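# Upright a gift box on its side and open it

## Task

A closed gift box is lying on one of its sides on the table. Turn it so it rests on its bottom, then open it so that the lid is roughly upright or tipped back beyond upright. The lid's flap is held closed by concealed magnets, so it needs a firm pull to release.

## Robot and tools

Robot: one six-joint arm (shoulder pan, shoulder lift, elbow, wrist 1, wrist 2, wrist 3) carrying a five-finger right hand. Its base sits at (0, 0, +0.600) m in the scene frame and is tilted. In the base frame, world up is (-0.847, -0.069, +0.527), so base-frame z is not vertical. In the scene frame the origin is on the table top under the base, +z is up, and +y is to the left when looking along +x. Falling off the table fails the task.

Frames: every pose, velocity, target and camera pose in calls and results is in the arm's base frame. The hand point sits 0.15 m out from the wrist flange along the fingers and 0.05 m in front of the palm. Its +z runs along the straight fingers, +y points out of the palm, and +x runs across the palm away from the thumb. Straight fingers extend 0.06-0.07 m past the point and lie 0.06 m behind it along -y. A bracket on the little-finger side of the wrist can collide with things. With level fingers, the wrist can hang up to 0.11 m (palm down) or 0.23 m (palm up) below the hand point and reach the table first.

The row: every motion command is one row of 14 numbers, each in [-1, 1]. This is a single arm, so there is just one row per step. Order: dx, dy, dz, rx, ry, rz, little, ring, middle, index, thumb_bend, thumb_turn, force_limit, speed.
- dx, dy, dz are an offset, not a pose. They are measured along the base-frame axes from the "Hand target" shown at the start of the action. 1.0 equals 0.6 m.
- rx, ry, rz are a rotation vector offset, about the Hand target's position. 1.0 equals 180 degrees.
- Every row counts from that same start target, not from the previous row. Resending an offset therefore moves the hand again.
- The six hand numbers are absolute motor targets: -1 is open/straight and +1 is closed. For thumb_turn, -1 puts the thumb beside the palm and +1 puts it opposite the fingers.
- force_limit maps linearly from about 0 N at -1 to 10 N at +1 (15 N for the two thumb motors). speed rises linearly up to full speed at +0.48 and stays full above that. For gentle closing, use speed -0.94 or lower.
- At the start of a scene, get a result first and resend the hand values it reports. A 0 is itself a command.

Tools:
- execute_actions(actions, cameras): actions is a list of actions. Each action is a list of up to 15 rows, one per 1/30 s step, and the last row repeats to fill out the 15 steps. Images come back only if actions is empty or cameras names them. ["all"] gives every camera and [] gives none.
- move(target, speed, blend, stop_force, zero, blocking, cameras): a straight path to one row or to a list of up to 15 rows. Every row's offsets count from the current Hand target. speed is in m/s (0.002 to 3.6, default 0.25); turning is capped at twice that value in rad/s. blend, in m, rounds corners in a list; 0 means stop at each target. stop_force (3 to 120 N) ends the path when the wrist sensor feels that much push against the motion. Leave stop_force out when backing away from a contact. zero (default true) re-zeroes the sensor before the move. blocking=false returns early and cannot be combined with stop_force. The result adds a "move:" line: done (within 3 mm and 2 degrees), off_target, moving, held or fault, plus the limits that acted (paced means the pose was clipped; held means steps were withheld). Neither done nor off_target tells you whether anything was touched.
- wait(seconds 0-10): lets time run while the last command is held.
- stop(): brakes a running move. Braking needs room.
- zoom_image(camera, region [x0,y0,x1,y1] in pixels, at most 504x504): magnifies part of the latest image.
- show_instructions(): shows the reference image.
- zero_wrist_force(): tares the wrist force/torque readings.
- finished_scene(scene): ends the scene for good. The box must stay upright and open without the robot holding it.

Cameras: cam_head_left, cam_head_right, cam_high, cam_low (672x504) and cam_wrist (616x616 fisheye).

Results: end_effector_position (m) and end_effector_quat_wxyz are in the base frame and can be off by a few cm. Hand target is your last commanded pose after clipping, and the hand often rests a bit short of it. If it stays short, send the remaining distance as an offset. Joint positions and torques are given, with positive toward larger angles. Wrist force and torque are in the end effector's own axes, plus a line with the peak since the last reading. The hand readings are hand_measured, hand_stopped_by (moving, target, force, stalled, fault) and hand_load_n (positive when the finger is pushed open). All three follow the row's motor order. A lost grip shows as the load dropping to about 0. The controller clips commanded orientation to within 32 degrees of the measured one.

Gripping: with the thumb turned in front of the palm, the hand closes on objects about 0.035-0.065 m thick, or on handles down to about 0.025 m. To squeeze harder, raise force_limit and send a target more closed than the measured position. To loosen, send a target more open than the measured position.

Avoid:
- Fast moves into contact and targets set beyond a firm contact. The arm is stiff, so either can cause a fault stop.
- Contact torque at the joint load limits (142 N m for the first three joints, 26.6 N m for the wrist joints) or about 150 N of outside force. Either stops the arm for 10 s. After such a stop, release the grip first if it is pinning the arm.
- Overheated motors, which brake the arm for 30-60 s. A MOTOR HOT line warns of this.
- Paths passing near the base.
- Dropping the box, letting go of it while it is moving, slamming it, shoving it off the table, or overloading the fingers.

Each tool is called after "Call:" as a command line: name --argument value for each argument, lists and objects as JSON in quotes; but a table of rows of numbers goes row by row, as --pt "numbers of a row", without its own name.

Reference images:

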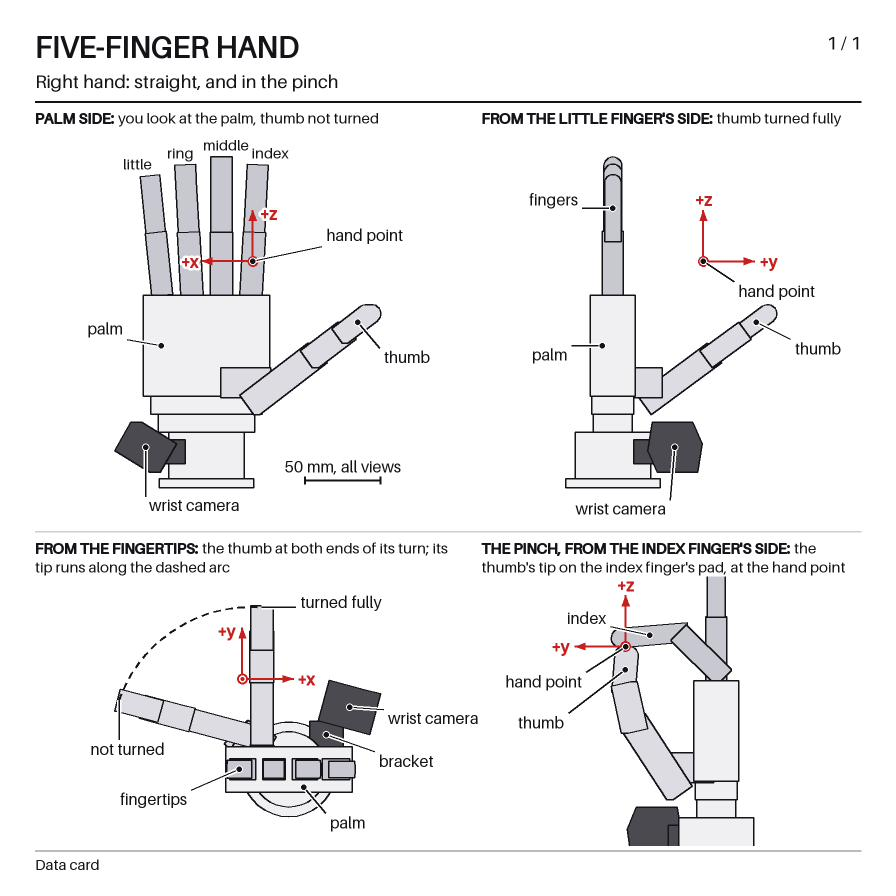

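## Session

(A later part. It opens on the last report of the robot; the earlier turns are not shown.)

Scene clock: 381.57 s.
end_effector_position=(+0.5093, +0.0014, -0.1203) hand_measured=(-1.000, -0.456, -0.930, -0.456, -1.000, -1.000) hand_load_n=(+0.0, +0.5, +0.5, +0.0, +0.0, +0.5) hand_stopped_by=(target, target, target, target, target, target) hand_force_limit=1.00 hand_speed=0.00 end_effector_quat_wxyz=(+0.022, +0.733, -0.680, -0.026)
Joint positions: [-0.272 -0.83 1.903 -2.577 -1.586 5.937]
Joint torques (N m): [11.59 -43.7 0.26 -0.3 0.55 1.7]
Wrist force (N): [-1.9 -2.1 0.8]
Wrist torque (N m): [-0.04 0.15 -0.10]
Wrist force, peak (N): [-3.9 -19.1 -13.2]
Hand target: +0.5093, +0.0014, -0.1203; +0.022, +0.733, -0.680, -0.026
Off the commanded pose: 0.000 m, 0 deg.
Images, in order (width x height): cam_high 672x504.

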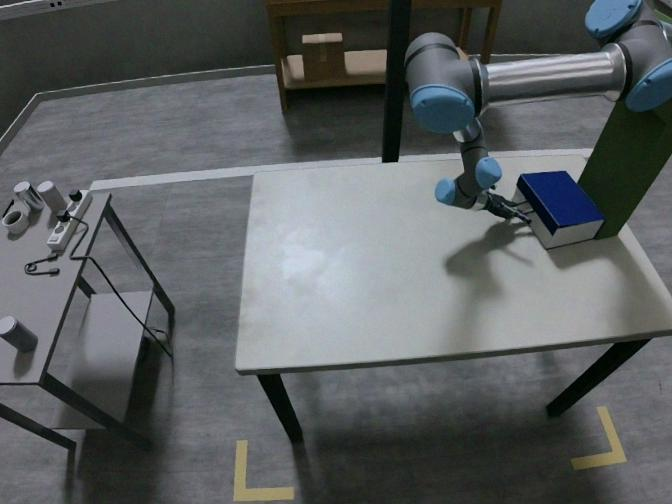

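Call:
execute_actions --actions '[[[0,0,0,0,0,0,-1,-0.455,-1,-0.455,-1,-1,1.0,0.0]]]'

Call:
move --target '[-0.0169,-0.0014,0.0106,0,0,0,-1,-0.455,-1,-0.455,-1,-1,1.0,0.0]' --speed 0.03 --cameras '["cam_wrist","cam_high"]'

Call:
zoom_image --camera "cam_high" --region '[480, 130, 620, 260]'

Call:
zoom_image --camera "cam_wrist" --region '[220, 100, 420, 400]'

Scene clock: 382.60 s.
end_effector_position=(+0.5093, +0.0014, -0.1203) hand_measured=(-1.000, -0.456, -1.000, -0.456, -1.000, -1.000) hand_load_n=(+0.0, +0.5, +0.0, +0.0, +0.0, +0.0) hand_stopped_by=(target, target, target, target, target, target) hand_force_limit=1.00 hand_speed=0.00 end_effector_quat_wxyz=(+0.022, +0.733, -0.680, -0.026)
Joint positions: [-0.272 -0.83 1.903 -2.577 -1.586 5.937]
Joint torques (N m): [11.78 -44.1 0.29 -0.86 0.89 0.93]
Wrist force (N): [-1.6 -2.3 0.8]
Wrist torque (N m): [-0.05 0.12 -0.09]
Wrist force, peak (N): [-1.8 -2.4 0.6]
Hand target: +0.5093, +0.0014, -0.1203; +0.022, +0.733, -0.680, -0.026
Off the commanded pose: 0.000 m, 0 deg.

Scene clock: 383.33 s.
end_effector_position=(+0.4990, +0.0005, -0.1139) hand_measured=(-1.000, -0.456, -1.000, -0.456, -1.000, -1.000) hand_load_n=(+0.0, +0.5, +0.0, +0.0, +0.0, +0.0) hand_stopped_by=(target, target, target, target, target, target) hand_force_limit=1.00 hand_speed=0.00 end_effector_quat_wxyz=(+0.022, +0.733, -0.680, -0.026) end_effector_velocity=(+0.002, +0.000, -0.001) end_effector_angular_velocity=(-0.001, -0.001, -0.001)
Joint positions: [-0.278 -0.857 1.935 -2.583 -1.586 5.93]
Joint velocities: [0.001 0.004 -0.005 0 -0.001 0.001]
Joint torques (N m): [-1.54 -26.64 -1.09 0.37 -3.04 -0.61]
Wrist force (N): [-2.1 -2.1 0.5]
Wrist torque (N m): [-0.04 0.12 -0.07]
Wrist force, peak (N): [-2.0 -2.5 0.6]
Hand target: +0.4992, +0.0005, -0.1140; +0.022, +0.733, -0.680, -0.026
Off the commanded pose: 0.000 m, 0 deg.
move: done
Images, in order (width x height): cam_high 672x504, cam_wrist 616x616.

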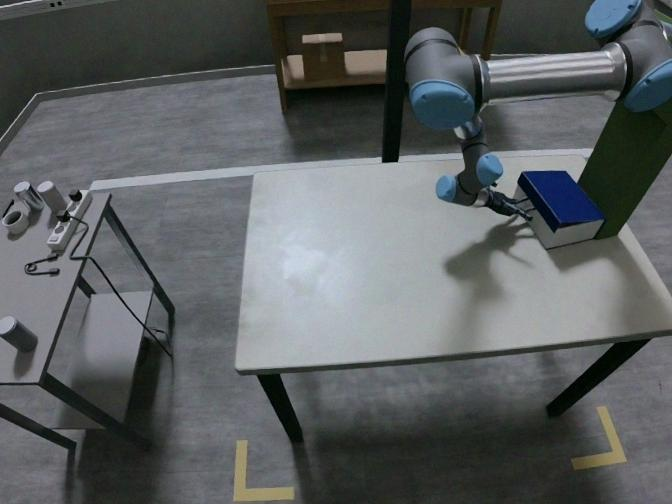

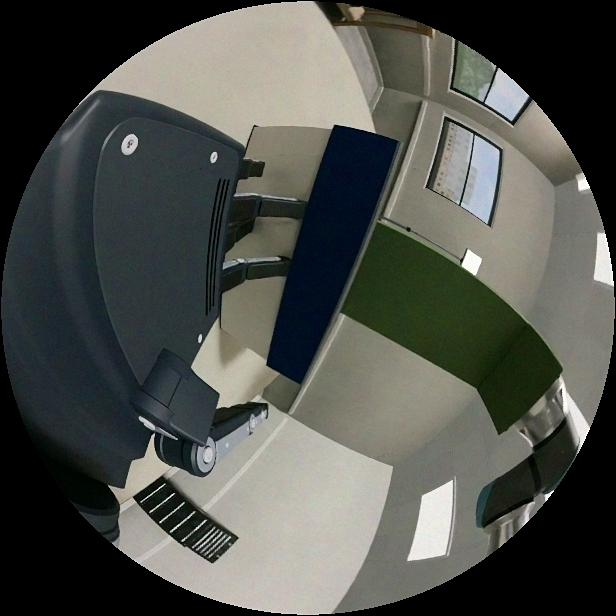

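Scaled by 3.600 from the camera's 672x504 image, which has a finer 960x720 frame.

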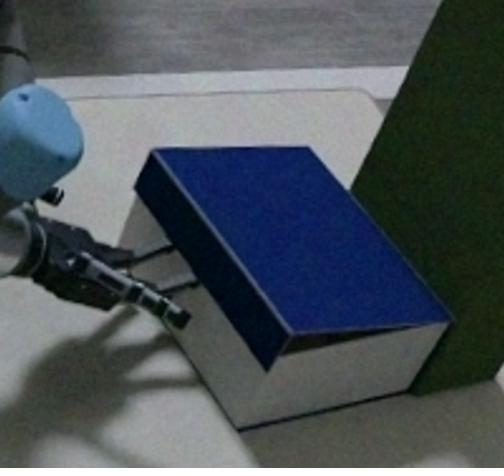

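Scaled by 1.680 from the camera's 616x616 image, which has a finer 880x880 frame.

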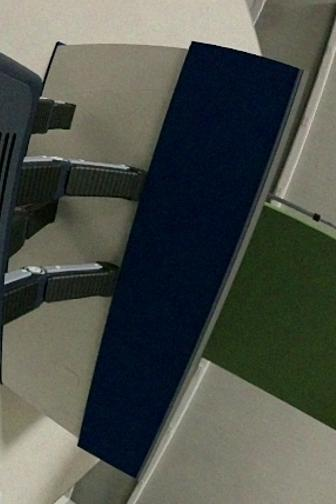

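Call:
move --target '[-0.0199,-0.0016,0.0153,0,0,0,-1,-0.455,-1,-0.455,-1,-1,1.0,0.0]' --speed 0.03 --cameras '["cam_wrist","cam_high"]'

Call:
zoom_image --camera "cam_high" --region '[480, 130, 620, 260]'

Call:
zoom_image --camera "cam_wrist" --region '[220, 100, 420, 400]'

Scene clock: 384.33 s.
end_effector_position=(+0.4871, -0.0005, -0.1047) hand_measured=(-1.000, -0.456, -1.000, -0.456, -1.000, -1.000) hand_load_n=(+0.0, +0.5, +0.0, +0.0, +0.0, +0.0) hand_stopped_by=(target, target, target, target, target, target) hand_force_limit=1.00 hand_speed=0.00 end_effector_quat_wxyz=(+0.022, +0.733, -0.680, -0.026) end_effector_velocity=(+0.002, -0.001, -0.001) end_effector_angular_velocity=(-0.001, -0.001, +0.000)
Joint positions: [-0.286 -0.892 1.973 -2.586 -1.587 5.923]
Joint velocities: [0 0.004 -0.005 0 -0.001 -0.001]
Joint torques (N m): [0.93 -26.68 -1.88 -0.86 -3.06 -0.26]
Wrist force (N): [-2.0 -2.1 0.6]
Wrist torque (N m): [-0.07 0.10 -0.07]
Wrist force, peak (N): [-1.7 -2.7 0.7]
Hand target: +0.4872, -0.0004, -0.1048; +0.022, +0.733, -0.680, -0.026
Off the commanded pose: 0.000 m, 0 deg.
move: done
Images, in order (width x height): cam_high 672x504, cam_wrist 616x616.

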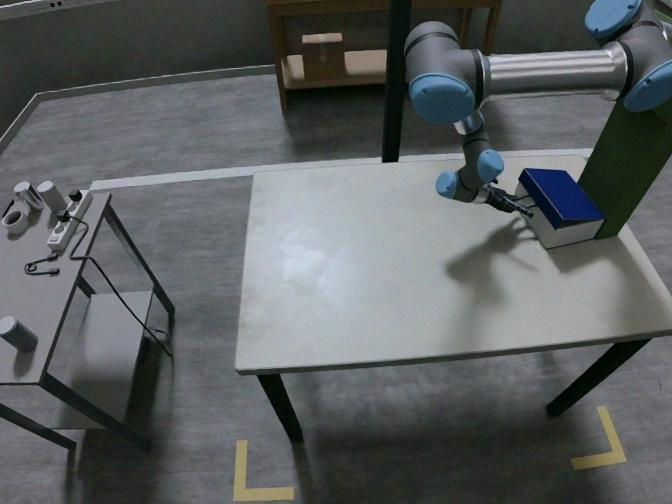

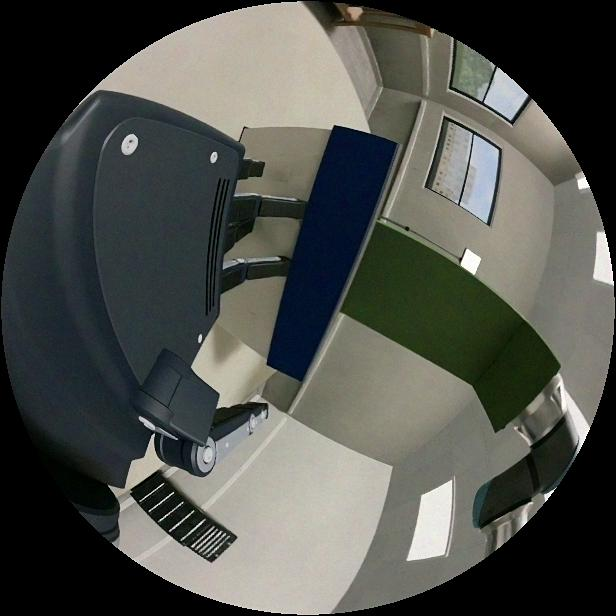

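Scaled by 3.600 from the camera's 672x504 image, which has a finer 960x720 frame.

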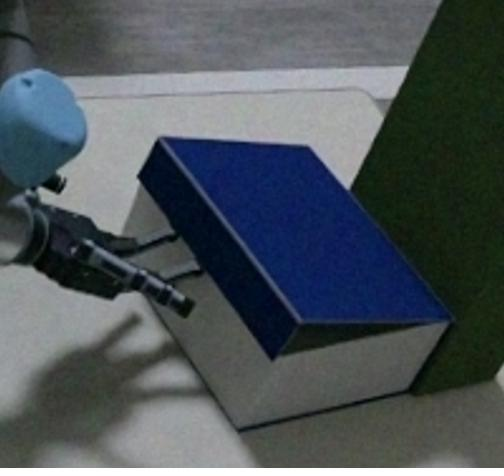

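Scaled by 1.680 from the camera's 616x616 image, which has a finer 880x880 frame.

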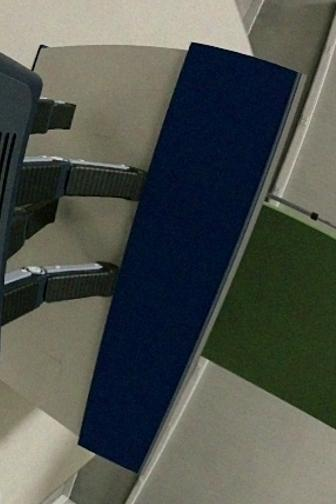

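Call:
move --target '[-0.02,-0.0016,0.0183,0,0,0,-1,-0.455,-1,-0.455,-1,-1,1.0,0.0]' --speed 0.03 --cameras '["cam_wrist","cam_high"]'

Call:
zoom_image --camera "cam_high" --region '[480, 130, 620, 260]'

Call:
zoom_image --camera "cam_wrist" --region '[220, 100, 420, 400]'

Scene clock: 385.47 s.
end_effector_position=(+0.4750, -0.0014, -0.0938) hand_measured=(-1.000, -0.456, -1.000, -0.456, -1.000, -1.000) hand_load_n=(+0.0, +0.0, +0.0, +0.0, +0.0, +0.0) hand_stopped_by=(target, target, target, target, target, target) hand_force_limit=1.00 hand_speed=0.00 end_effector_quat_wxyz=(+0.022, +0.733, -0.680, -0.026) end_effector_velocity=(+0.002, -0.001, -0.001) end_effector_angular_velocity=(-0.002, -0.002, +0.000)
Joint positions: [-0.294 -0.932 2.009 -2.582 -1.587 5.915]
Joint velocities: [0 0.004 -0.006 0 -0.001 0]
Joint torques (N m): [0.29 -26.15 -1.74 0.85 -3 -0.29]
Wrist force (N): [-1.9 -1.5 0.5]
Wrist torque (N m): [-0.07 0.12 -0.04]
Wrist force, peak (N): [-2.0 -2.4 1.2]
Hand target: +0.4752, -0.0014, -0.0938; +0.022, +0.733, -0.680, -0.026
Off the commanded pose: 0.000 m, 0 deg.
move: done
Images, in order (width x height): cam_high 672x504, cam_wrist 616x616.

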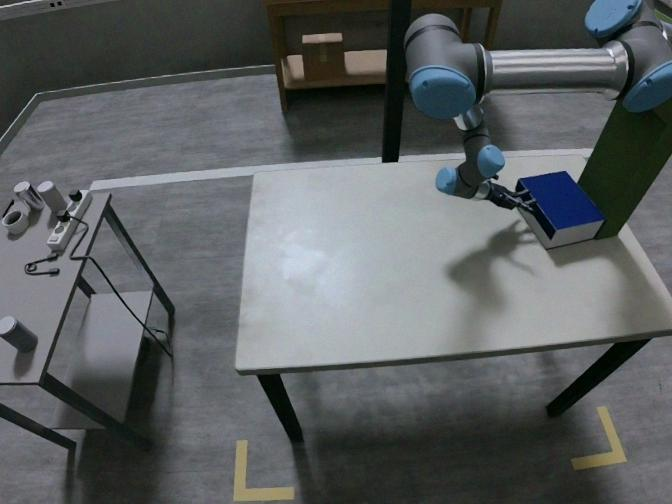

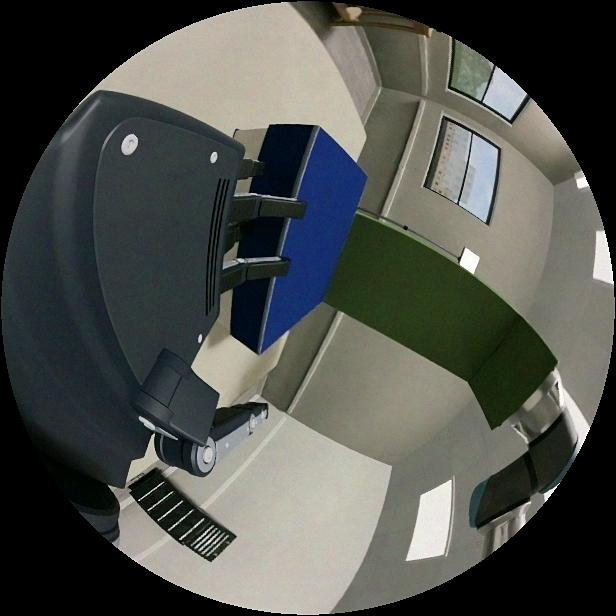

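Scaled by 3.600 from the camera's 672x504 image, which has a finer 960x720 frame.

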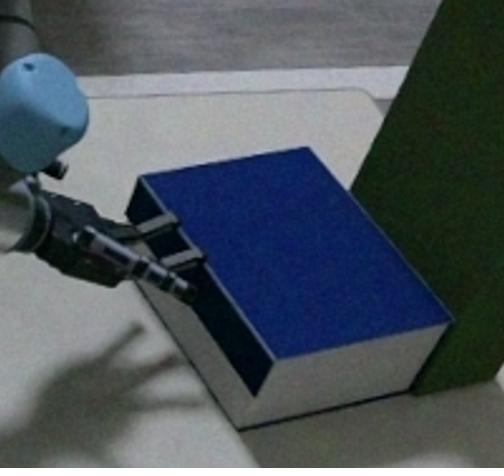

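Scaled by 1.680 from the camera's 616x616 image, which has a finer 880x880 frame.

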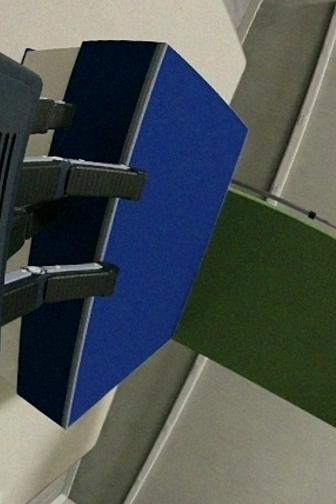

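Call:
move --pt "0.0308 0.0017 0.0495 0 0 0 -1 -0.455 -1 -0.455 -1 -1 1.0 0.0" --pt "0.0918 0.0066 0.0115 0 0 0 -1 -0.455 -1 -0.455 -1 -1 1.0 0.0" --speed 0.12 --blend '[0.005,0]'

Call:
execute_actions --actions '[[[0,0,0,0,0,0,-1,-0.8,-0.93,-0.8,-1,-1,0.9,0.2]],[[0,0,0,0,0,0,-1,-0.8,-0.93,-0.8,-1,-1,0.9,0.2]]]'

Scene clock: 389.23 s.
end_effector_position=(+0.5302, +0.0027, -0.0869) hand_measured=(-1.000, -0.456, -1.000, -0.456, -1.000, -1.000) hand_load_n=(+0.0, +0.0, +0.0, +0.0, +0.0, +0.0) hand_stopped_by=(target, target, target, target, target, target) hand_force_limit=1.00 hand_speed=0.00 end_effector_quat_wxyz=(+0.022, +0.733, -0.680, -0.026)
Joint positions: [-0.26 -0.873 1.84 -2.472 -1.585 5.948]
Joint torques (N m): [-12.69 -28.91 1.48 -1.3 -0.38 -2.57]
Wrist force (N): [-2.1 -1.8 0.6]
Wrist torque (N m): [-0.07 0.16 -0.08]
Wrist force, peak (N): [-2.1 -2.9 1.2]
Hand target: +0.5303, +0.0026, -0.0869; +0.022, +0.733, -0.680, -0.026
Off the commanded pose: 0.000 m, 0 deg.
move: done

Scene clock: 390.43 s.
end_effector_position=(+0.5303, +0.0026, -0.0869) hand_measured=(-1.000, -0.800, -0.930, -0.800, -1.000, -1.000) hand_load_n=(+0.0, +0.0, +0.0, +0.0, -0.5, +0.0) hand_stopped_by=(target, target, target, target, target, target) hand_force_limit=0.90 hand_speed=0.20 end_effector_quat_wxyz=(+0.022, +0.733, -0.680, -0.026)
Joint positions: [-0.26 -0.873 1.84 -2.472 -1.585 5.948]
Joint torques (N m): [-13.47 -28.78 -4.1 1.33 -3 -2.41]
Wrist force (N): [-2.0 -1.7 0.8]
Wrist torque (N m): [-0.06 0.15 -0.06]
Wrist force, peak (N): [-2.1 -1.9 0.9]
Hand target: +0.5303, +0.0026, -0.0869; +0.022, +0.733, -0.680, -0.026
Off the commanded pose: 0.000 m, 0 deg.

Call:
move --target '[-0.044,-0.0025,-0.0705,0,0,0,-1,-0.8,-0.93,-0.8,-1,-1,0.9,0.2]' --speed 0.025 --stop_force 10

Call:
execute_actions --actions '[[[0,0,0,0,0,0,-1,-0.45,-0.93,-0.45,-1,-1,0.9,-0.6]],[[0,0,0,0,0,0,-1,-0.45,-0.93,-0.45,-1,-1,0.9,-0.6]]]'

Call:
move --target '[0.0012,0.00005,0.002,0,0,0,-1,-0.45,-0.93,-0.45,-1,-1,0.9,-0.6]' --speed 0.01

Call:
execute_actions --actions '[[[0,0,0,0,0,0,-1,-0.46,-0.93,-0.46,-1,-1,1.0,0.0]],[[0,0,0,0,0,0,-1,-0.46,-0.93,-0.46,-1,-1,1.0,0.0]],[[0,0,0,0,0,0,-1,-0.455,-0.93,-0.455,-1,-1,1.0,0.0]]]' --cameras '["cam_high"]'

Call:
zoom_image --camera "cam_high" --region '[480, 130, 620, 260]'

Scene clock: 393.60 s.
end_effector_position=(+0.5085, +0.0013, -0.1218) hand_measured=(-1.000, -0.800, -0.930, -0.800, -1.000, -1.000) hand_load_n=(+0.0, +0.0, +0.5, +0.0, +0.0, +0.0) hand_stopped_by=(target, target, target, target, target, target) hand_force_limit=0.90 hand_speed=0.20 end_effector_quat_wxyz=(+0.022, +0.733, -0.680, -0.026)
Joint positions: [-0.272 -0.828 1.905 -2.582 -1.586 5.936]
Joint torques (N m): [11.93 -36.05 1.94 -0.24 -2.8 2.42]
Wrist force (N): [-3.7 -3.2 -10.6]
Wrist torque (N m): [0.61 0.27 -0.16]
Wrist force, peak (N): [-5.1 -5.2 -30.5]
Hand target: +0.5085, +0.0013, -0.1218; +0.022, +0.733, -0.680, -0.026 (not the last commanded pose)
Off the commanded pose: 0.009 m, 0 deg.
move: contact

Scene clock: 394.80 s.
end_effector_position=(+0.5086, +0.0013, -0.1218) hand_measured=(-1.000, -0.660, -0.930, -0.658, -1.000, -1.000) hand_load_n=(+0.0, +12.5, +0.5, +12.5, +0.0, +0.0) hand_stopped_by=(target, force, target, force, target, target) hand_force_limit=0.90 hand_speed=-0.60 end_effector_quat_wxyz=(+0.022, +0.733, -0.680, -0.026)
Joint positions: [-0.272 -0.828 1.905 -2.582 -1.586 5.936]
Joint torques (N m): [1.23 -6.07 44.81 9.27 -2.53 2.41]
Wrist force (N): [-5.1 -27.9 -21.6]
Wrist torque (N m): [1.74 0.53 -0.82]
Wrist force, peak (N): [-5.1 -27.9 -21.6]
Hand target: +0.5085, +0.0013, -0.1218; +0.022, +0.733, -0.680, -0.026
Off the commanded pose: 0.000 m, 0 deg.

Scene clock: 395.50 s.
end_effector_position=(+0.5092, +0.0014, -0.1207) hand_measured=(-1.000, -0.660, -0.930, -0.658, -1.000, -1.000) hand_load_n=(+0.0, +6.0, -0.5, +4.0, +0.0, +0.0) hand_stopped_by=(target, force, target, force, target, target) hand_force_limit=0.90 hand_speed=-0.60 end_effector_quat_wxyz=(+0.022, +0.733, -0.680, -0.026)
Joint positions: [-0.272 -0.829 1.903 -2.578 -1.586 5.937]
Joint torques (N m): [12.08 -40.15 4.96 2.46 -1.25 2.69]
Wrist force (N): [-2.9 -10.3 -5.1]
Wrist torque (N m): [0.48 0.28 -0.37]
Wrist force, peak (N): [-5.2 -30.0 -23.4]
Hand target: +0.5093, +0.0014, -0.1206; +0.022, +0.733, -0.680, -0.026
Off the commanded pose: 0.000 m, 0 deg.
move: done

Scene clock: 397.20 s.
end_effector_position=(+0.5093, +0.0014, -0.1206) hand_measured=(-1.000, -0.456, -0.930, -0.456, -1.000, -1.000) hand_load_n=(+0.0, +1.0, +0.0, +0.0, +0.0, +0.0) hand_stopped_by=(target, target, target, target, target, target) hand_force_limit=1.00 hand_speed=0.00 end_effector_quat_wxyz=(+0.022, +0.733, -0.680, -0.026)
Joint positions: [-0.272 -0.83 1.903 -2.578 -1.586 5.937]
Joint torques (N m): [4.79 -26.43 22.47 -1.16 1.53 1.73]
Wrist force (N): [-0.2 -3.2 0.5]
Wrist torque (N m): [-0.17 -0.08 -0.04]
Wrist force, peak (N): [-3.6 -16.8 -10.6]
Hand target: +0.5093, +0.0014, -0.1206; +0.022, +0.733, -0.680, -0.026
Off the commanded pose: 0.000 m, 0 deg.
Images, in order (width x height): cam_high 672x504.

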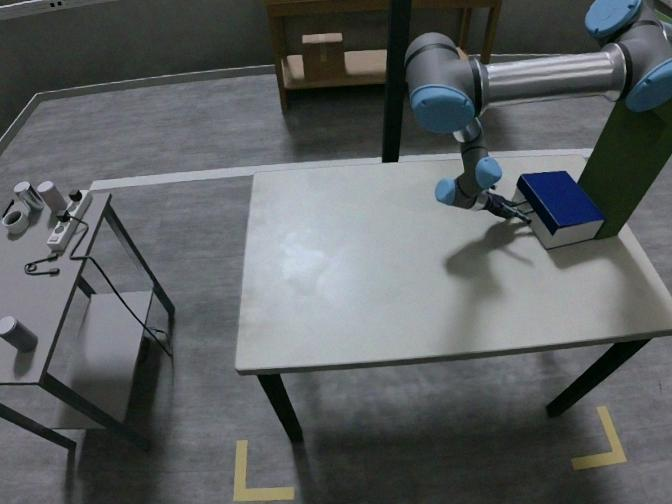

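Scaled by 3.600 from the camera's 672x504 image, which has a finer 960x720 frame.

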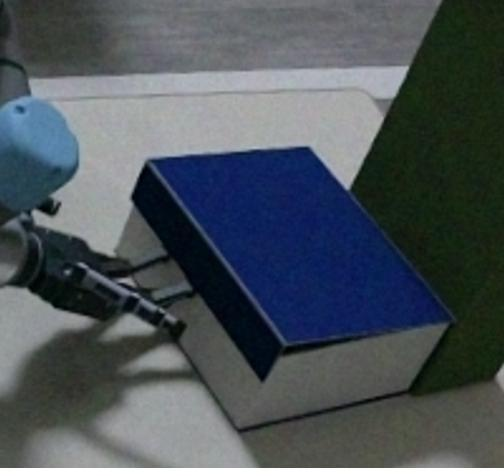

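Call:
execute_actions --actions '[[[0,0,0,0,0,0,-1,-0.455,-1,-0.455,-1,-1,1.0,0.0]]]'

Call:
move --pt "-0.0197 -0.0016 0.0123 0 0 0 -1 -0.455 -1 -0.455 -1 -1 1.0 0.0" --pt "-0.0541 -0.004 0.0008 0.0088 -0.1219 -0.0016 -1 -0.455 -1 -0.455 -1 -1 1.0 0.0" --speed '[0.03,0.1]' --cameras '["cam_wrist","cam_high"]'

Call:
zoom_image --camera "cam_high" --region '[480, 130, 620, 260]'

Call:
zoom_image --camera "cam_wrist" --region '[220, 100, 420, 400]'

Scene clock: 398.27 s.
end_effector_position=(+0.5093, +0.0014, -0.1206) hand_measured=(-1.000, -0.456, -1.000, -0.456, -1.000, -1.000) hand_load_n=(+0.0, +1.0, +0.0, +0.0, +0.0, +0.0) hand_stopped_by=(target, target, target, target, target, target) hand_force_limit=1.00 hand_speed=0.00 end_effector_quat_wxyz=(+0.022, +0.733, -0.680, -0.026)
Joint positions: [-0.272 -0.83 1.903 -2.578 -1.586 5.937]
Joint torques (N m): [0.27 -26.2 21.27 -0.93 1.44 1.32]
Wrist force (N): [-0.5 -3.3 0.3]
Wrist torque (N m): [-0.19 -0.03 -0.06]
Wrist force, peak (N): [-0.3 -3.4 0.3]
Hand target: +0.5093, +0.0014, -0.1206; +0.022, +0.733, -0.680, -0.026
Off the commanded pose: 0.000 m, 0 deg.

Scene clock: 401.23 s.
end_effector_position=(+0.4767, -0.0011, -0.1202) hand_measured=(-1.000, -0.456, -1.000, -0.456, -1.000, -1.000) hand_load_n=(+0.0, +1.0, +0.0, +0.0, +0.0, +0.0) hand_stopped_by=(target, target, target, target, target, target) hand_force_limit=1.00 hand_speed=0.00 end_effector_quat_wxyz=(-0.118, +0.723, -0.673, +0.104)
Joint positions: [-0.371 -0.89 2.263 -3.229 -1.43 5.861]
Joint torques (N m): [11.6 -42.23 6.71 -2.06 -3.13 2.37]
Wrist force (N): [-0.1 -4.1 0.4]
Wrist torque (N m): [-0.19 -0.19 0.04]
Wrist force, peak (N): [0.0 -4.5 0.0]
Hand target: +0.4768, -0.0010, -0.1201; -0.118, +0.723, -0.673, +0.105
Off the commanded pose: 0.000 m, 0 deg.
move: done
Images, in order (width x height): cam_high 672x504, cam_wrist 616x616.

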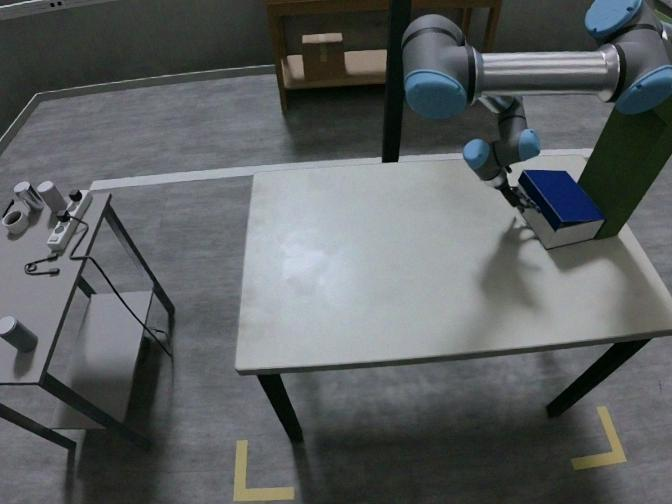

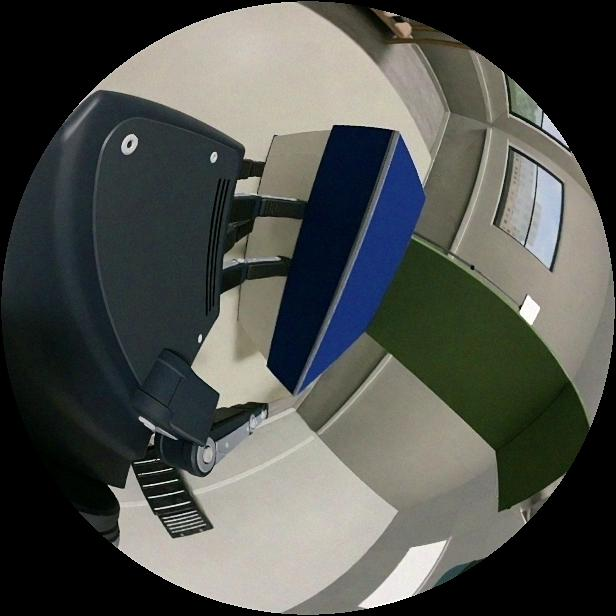

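Scaled by 3.600 from the camera's 672x504 image, which has a finer 960x720 frame.

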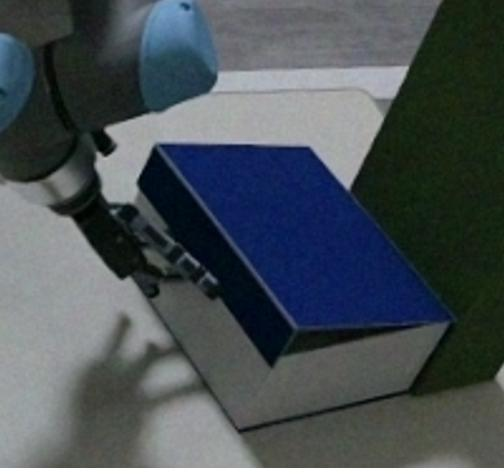

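Scaled by 1.680 from the camera's 616x616 image, which has a finer 880x880 frame.

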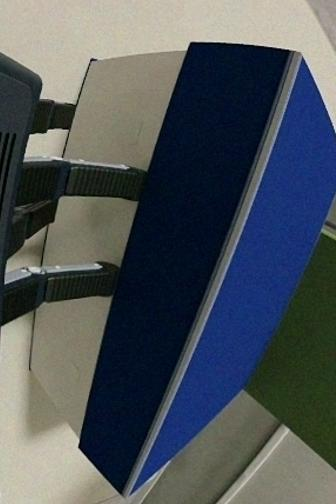

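Call:
move --target '[-0.0238,-0.0019,0.009,0,0,0,-1,-0.455,-1,-0.455,-1,-1,1.0,0.0]' --speed 0.03 --cameras '["cam_wrist","cam_high"]'

Call:
zoom_image --camera "cam_high" --region '[480, 130, 620, 260]'

Call:
zoom_image --camera "cam_wrist" --region '[220, 100, 420, 400]'

Scene clock: 402.33 s.
end_effector_position=(+0.4625, -0.0023, -0.1146) hand_measured=(-1.000, -0.456, -1.000, -0.456, -1.000, -1.000) hand_load_n=(+0.0, +9.0, +0.0, +6.0, -0.5, +0.0) hand_stopped_by=(target, target, target, target, target, target) hand_force_limit=1.00 hand_speed=0.00 end_effector_quat_wxyz=(-0.118, +0.723, -0.673, +0.105) end_effector_velocity=(+0.002, +0.000, -0.001) end_effector_angular_velocity=(+0.000, +0.001, -0.001)
Joint positions: [-0.386 -0.916 2.306 -3.244 -1.426 5.847]
Joint velocities: [0.001 0.003 -0.006 0.004 -0.001 0.002]
Joint torques (N m): [8.1 -3.19 18.09 8.6 -3.35 1.02]
Wrist force (N): [-0.7 -29.4 -16.4]
Wrist torque (N m): [0.89 0.23 -0.68]
Wrist force, peak (N): [-0.8 -29.8 -16.7]
Hand target: +0.4625, -0.0022, -0.1147; -0.118, +0.723, -0.673, +0.105
Off the commanded pose: 0.000 m, 0 deg.
move: done
Images, in order (width x height): cam_high 672x504, cam_wrist 616x616.

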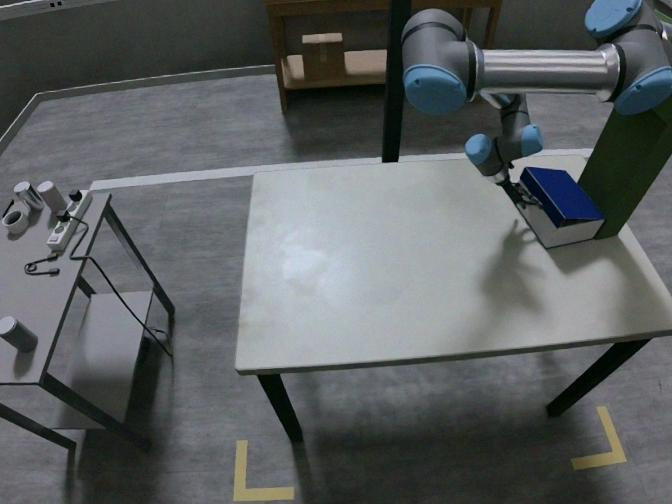

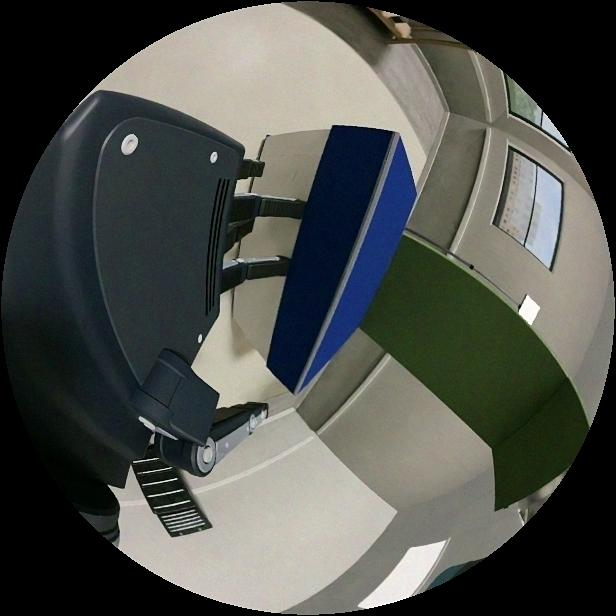

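Scaled by 3.600 from the camera's 672x504 image, which has a finer 960x720 frame.

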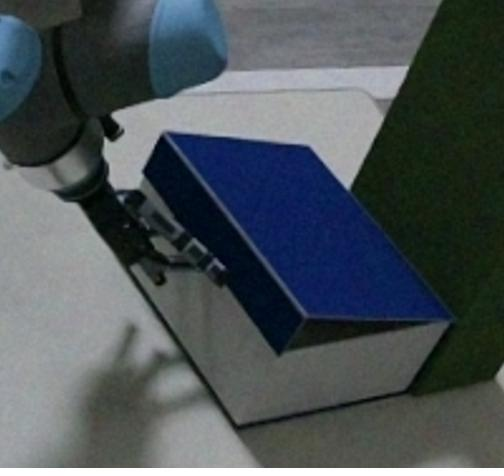

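Scaled by 1.680 from the camera's 616x616 image, which has a finer 880x880 frame.

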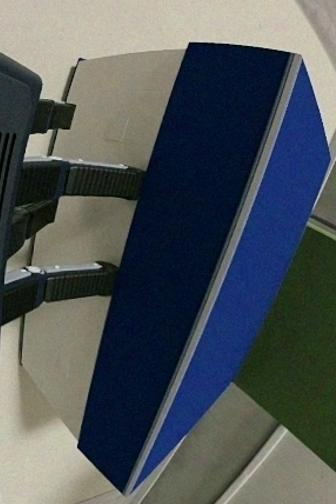

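Call:
move --target '[0.0018,0.0001,0.0029,0,0,0,-1,-0.455,-1,-0.455,-1,-1,1.0,0.0]' --speed 0.01

Call:
move --target '[-0.0212,-0.0017,0.0132,0,0,0,-1,-0.455,-1,-0.455,-1,-1,1.0,0.0]' --speed 0.02 --cameras '["cam_wrist","cam_high"]'

Call:
zoom_image --camera "cam_high" --region '[480, 130, 620, 260]'

Call:
zoom_image --camera "cam_wrist" --region '[220, 100, 420, 400]'

Scene clock: 403.33 s.
end_effector_position=(+0.4635, -0.0021, -0.1130) hand_measured=(-1.000, -0.456, -1.000, -0.456, -1.000, -1.000) hand_load_n=(+0.0, +0.5, +0.0, +0.0, +0.0, +0.0) hand_stopped_by=(target, target, target, target, target, target) hand_force_limit=1.00 hand_speed=0.00 end_effector_quat_wxyz=(-0.118, +0.723, -0.673, +0.104)
Joint positions: [-0.384 -0.92 2.303 -3.236 -1.426 5.848]
Joint torques (N m): [10.1 -36.05 2.6 -1.79 -2.56 2.56]
Wrist force (N): [0.2 -2.9 1.0]
Wrist torque (N m): [-0.20 -0.21 0.02]
Wrist force, peak (N): [-0.5 -31.1 -17.7]
Hand target: +0.4636, -0.0021, -0.1130; -0.118, +0.723, -0.673, +0.105
Off the commanded pose: 0.000 m, 0 deg.
move: done

Scene clock: 404.33 s.
end_effector_position=(+0.4507, -0.0032, -0.1050) hand_measured=(-1.000, -0.456, -1.000, -0.456, -1.000, -1.000) hand_load_n=(+0.0, +0.0, -0.5, +0.0, +0.0, +0.0) hand_stopped_by=(target, target, target, target, target, target) hand_force_limit=1.00 hand_speed=0.00 end_effector_quat_wxyz=(-0.118, +0.723, -0.673, +0.105)
Joint positions: [-0.398 -0.954 2.342 -3.239 -1.422 5.834]
Joint torques (N m): [3.65 -22.28 1.77 -1.93 1.23 0.18]
Wrist force (N): [-0.3 -1.9 1.0]
Wrist torque (N m): [-0.15 -0.13 0.09]
Wrist force, peak (N): [-0.1 -2.6 1.0]
Hand target: +0.4509, -0.0031, -0.1051; -0.118, +0.723, -0.673, +0.105
Off the commanded pose: 0.000 m, 0 deg.
move: done
Images, in order (width x height): cam_high 672x504, cam_wrist 616x616.

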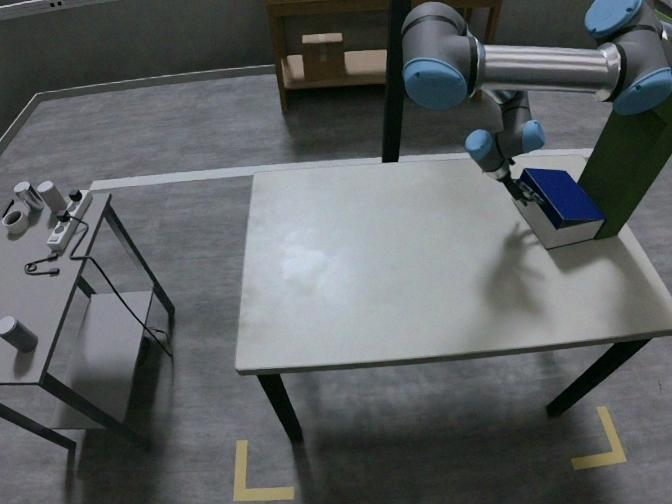

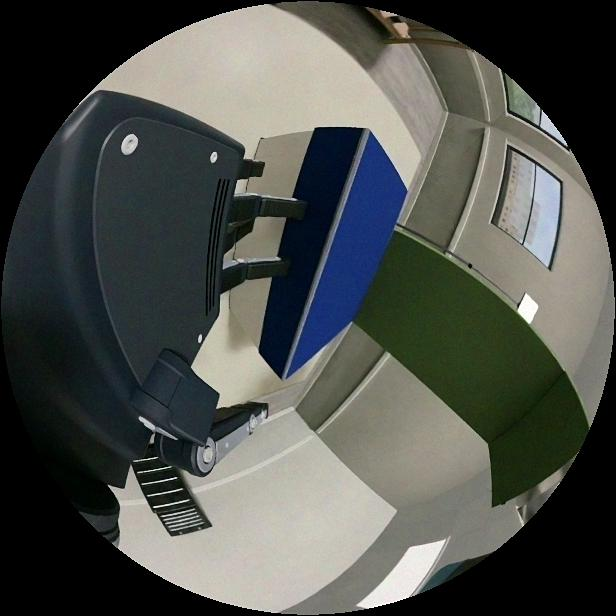

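Scaled by 3.600 from the camera's 672x504 image, which has a finer 960x720 frame.

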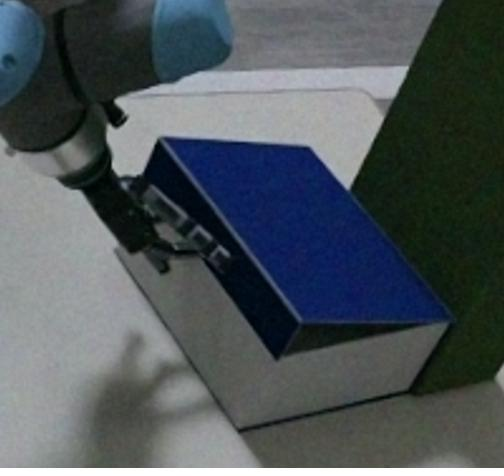

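Scaled by 1.680 from the camera's 616x616 image, which has a finer 880x880 frame.

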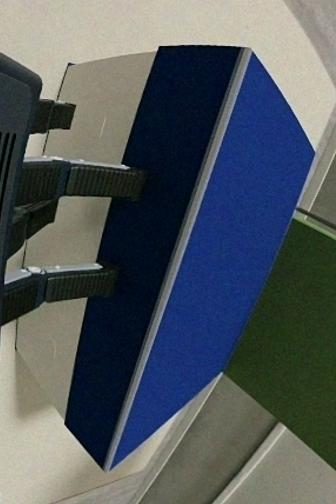

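Call:
move --target '[0.0212,0.0017,-0.0132,0,0,0,-1,-0.455,-1,-0.455,-1,-1,1.0,0.0]' --speed 0.02 --cameras '["cam_wrist","cam_high"]'

Call:
zoom_image --camera "cam_high" --region '[480, 130, 620, 260]'

Call:
zoom_image --camera "cam_wrist" --region '[220, 100, 420, 400]'

Scene clock: 405.77 s.
end_effector_position=(+0.4638, -0.0021, -0.1130) hand_measured=(-1.000, -0.456, -1.000, -0.456, -1.000, -1.000) hand_load_n=(+0.0, +0.0, +0.0, +0.5, +0.0, +0.0) hand_stopped_by=(target, target, target, target, target, target) hand_force_limit=1.00 hand_speed=0.00 end_effector_quat_wxyz=(-0.118, +0.723, -0.673, +0.105)
Joint positions: [-0.384 -0.92 2.303 -3.236 -1.426 5.848]
Joint torques (N m): [-4.52 -41.5 25.67 0.33 -2.5 0.24]
Wrist force (N): [0.1 -2.0 0.8]
Wrist torque (N m): [-0.16 -0.18 0.03]
Wrist force, peak (N): [-0.1 -2.1 1.1]
Hand target: +0.4636, -0.0021, -0.1130; -0.118, +0.723, -0.673, +0.105
Off the commanded pose: 0.000 m, 0 deg.
move: done
Images, in order (width x height): cam_high 672x504, cam_wrist 616x616.

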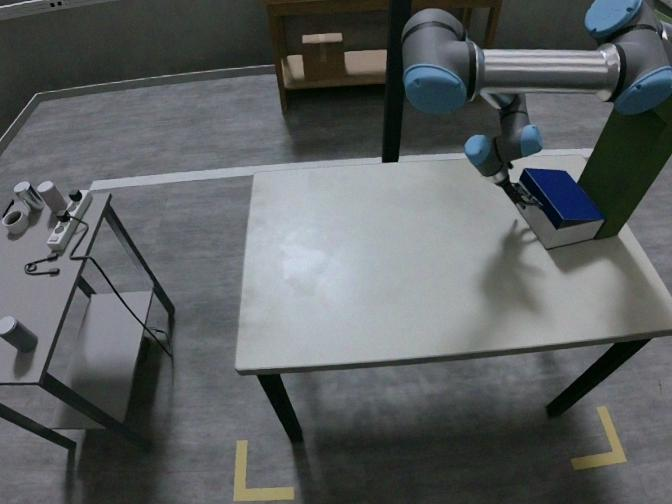

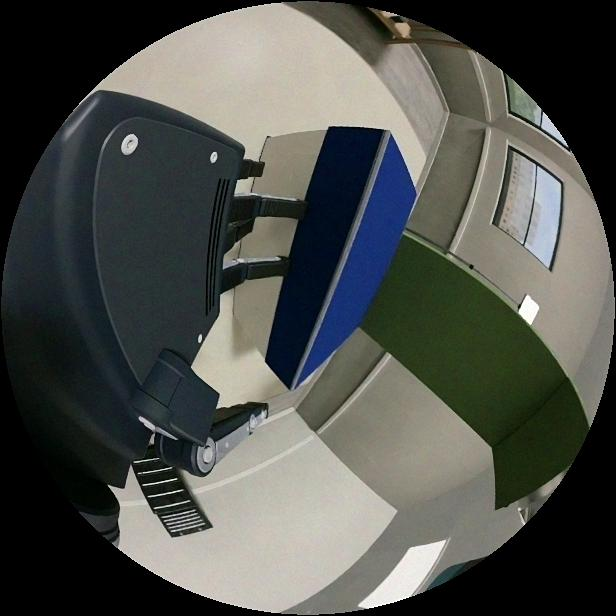

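Scaled by 3.600 from the camera's 672x504 image, which has a finer 960x720 frame.

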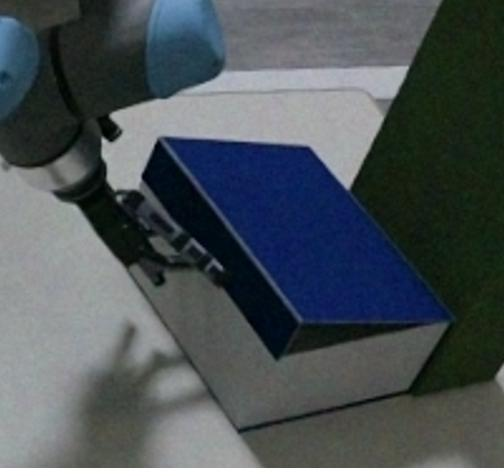

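Scaled by 1.680 from the camera's 616x616 image, which has a finer 880x880 frame.

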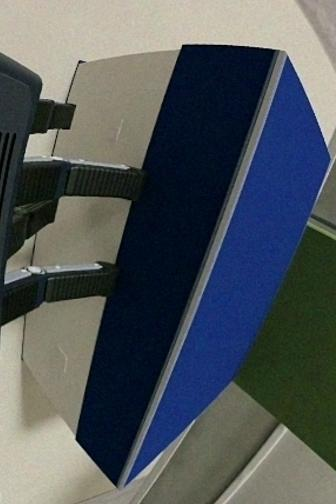

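Call:
move --target '[0.0113,0.0009,-0.007,0,0,0,-1,-0.455,-1,-0.455,-1,-1,1.0,0.0]' --speed 0.03

Call:
move --target '[-0.0105,-0.0005,-0.017,0,0,0,-1,-0.455,-1,-0.455,-1,-1,1.0,0.0]' --speed 0.01 --stop_force 3 --cameras '["cam_wrist"]'

Call:
zoom_image --camera "cam_wrist" --region '[225, 150, 325, 300]'

Scene clock: 407.43 s.
end_effector_position=(+0.4705, -0.0016, -0.1172) hand_measured=(-1.000, -0.456, -1.000, -0.456, -1.000, -1.000) hand_load_n=(+0.0, +0.0, +0.0, +0.0, +0.0, +0.0) hand_stopped_by=(target, target, target, target, target, target) hand_force_limit=1.00 hand_speed=0.00 end_effector_quat_wxyz=(-0.118, +0.723, -0.673, +0.105)
Joint positions: [-0.377 -0.903 2.282 -3.234 -1.428 5.855]
Joint torques (N m): [-0.7 -41.88 26.61 0.45 -2.6 0.55]
Wrist force (N): [0.1 -2.1 0.2]
Wrist torque (N m): [-0.13 -0.15 0.04]
Wrist force, peak (N): [0.1 -2.5 0.4]
Hand target: +0.4704, -0.0016, -0.1172; -0.118, +0.723, -0.673, +0.105
Off the commanded pose: 0.000 m, 0 deg.
move: done

Scene clock: 408.57 s.
end_effector_position=(+0.4702, -0.0015, -0.1176) hand_measured=(-1.000, -0.456, -1.000, -0.456, -1.000, -1.000) hand_load_n=(+0.0, +0.5, +0.0, +0.5, +0.0, +0.0) hand_stopped_by=(target, target, target, target, target, target) hand_force_limit=1.00 hand_speed=0.00 end_effector_quat_wxyz=(-0.118, +0.723, -0.673, +0.105)
Joint positions: [-0.377 -0.902 2.283 -3.236 -1.428 5.855]
Joint torques (N m): [11.58 -37.96 3.24 -1.26 0.83 1.95]
Wrist force (N): [-0.3 -5.1 -1.8]
Wrist torque (N m): [-0.06 -0.07 -0.08]
Wrist force, peak (N): [-0.3 -8.2 -5.9]
Hand target: +0.4702, -0.0015, -0.1176; -0.118, +0.723, -0.673, +0.105 (not the last commanded pose)
Off the commanded pose: 0.012 m, 0 deg.
move: contact
Images, in order (width x height): cam_wrist 616x616.

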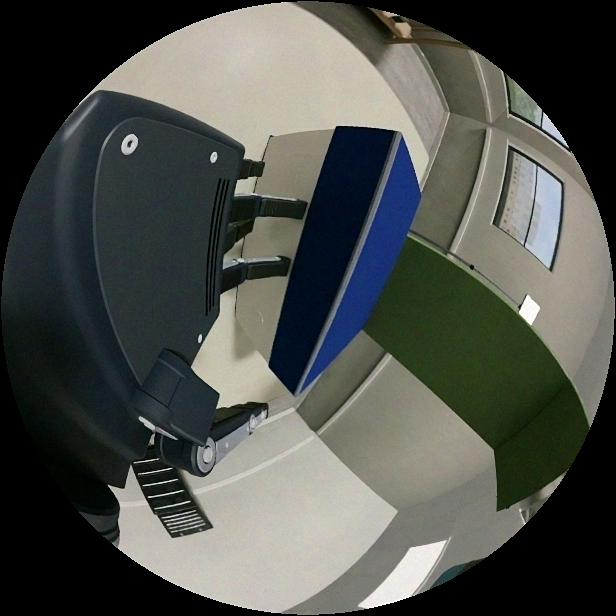

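Scaled by 3.360 from the camera's 616x616 image, which has a finer 880x880 frame.

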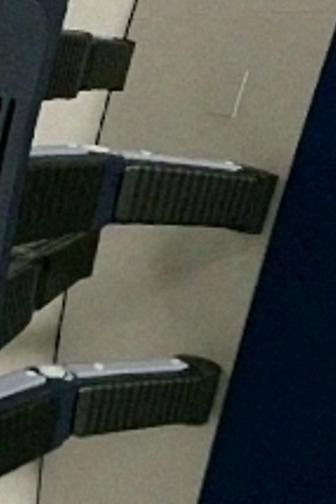

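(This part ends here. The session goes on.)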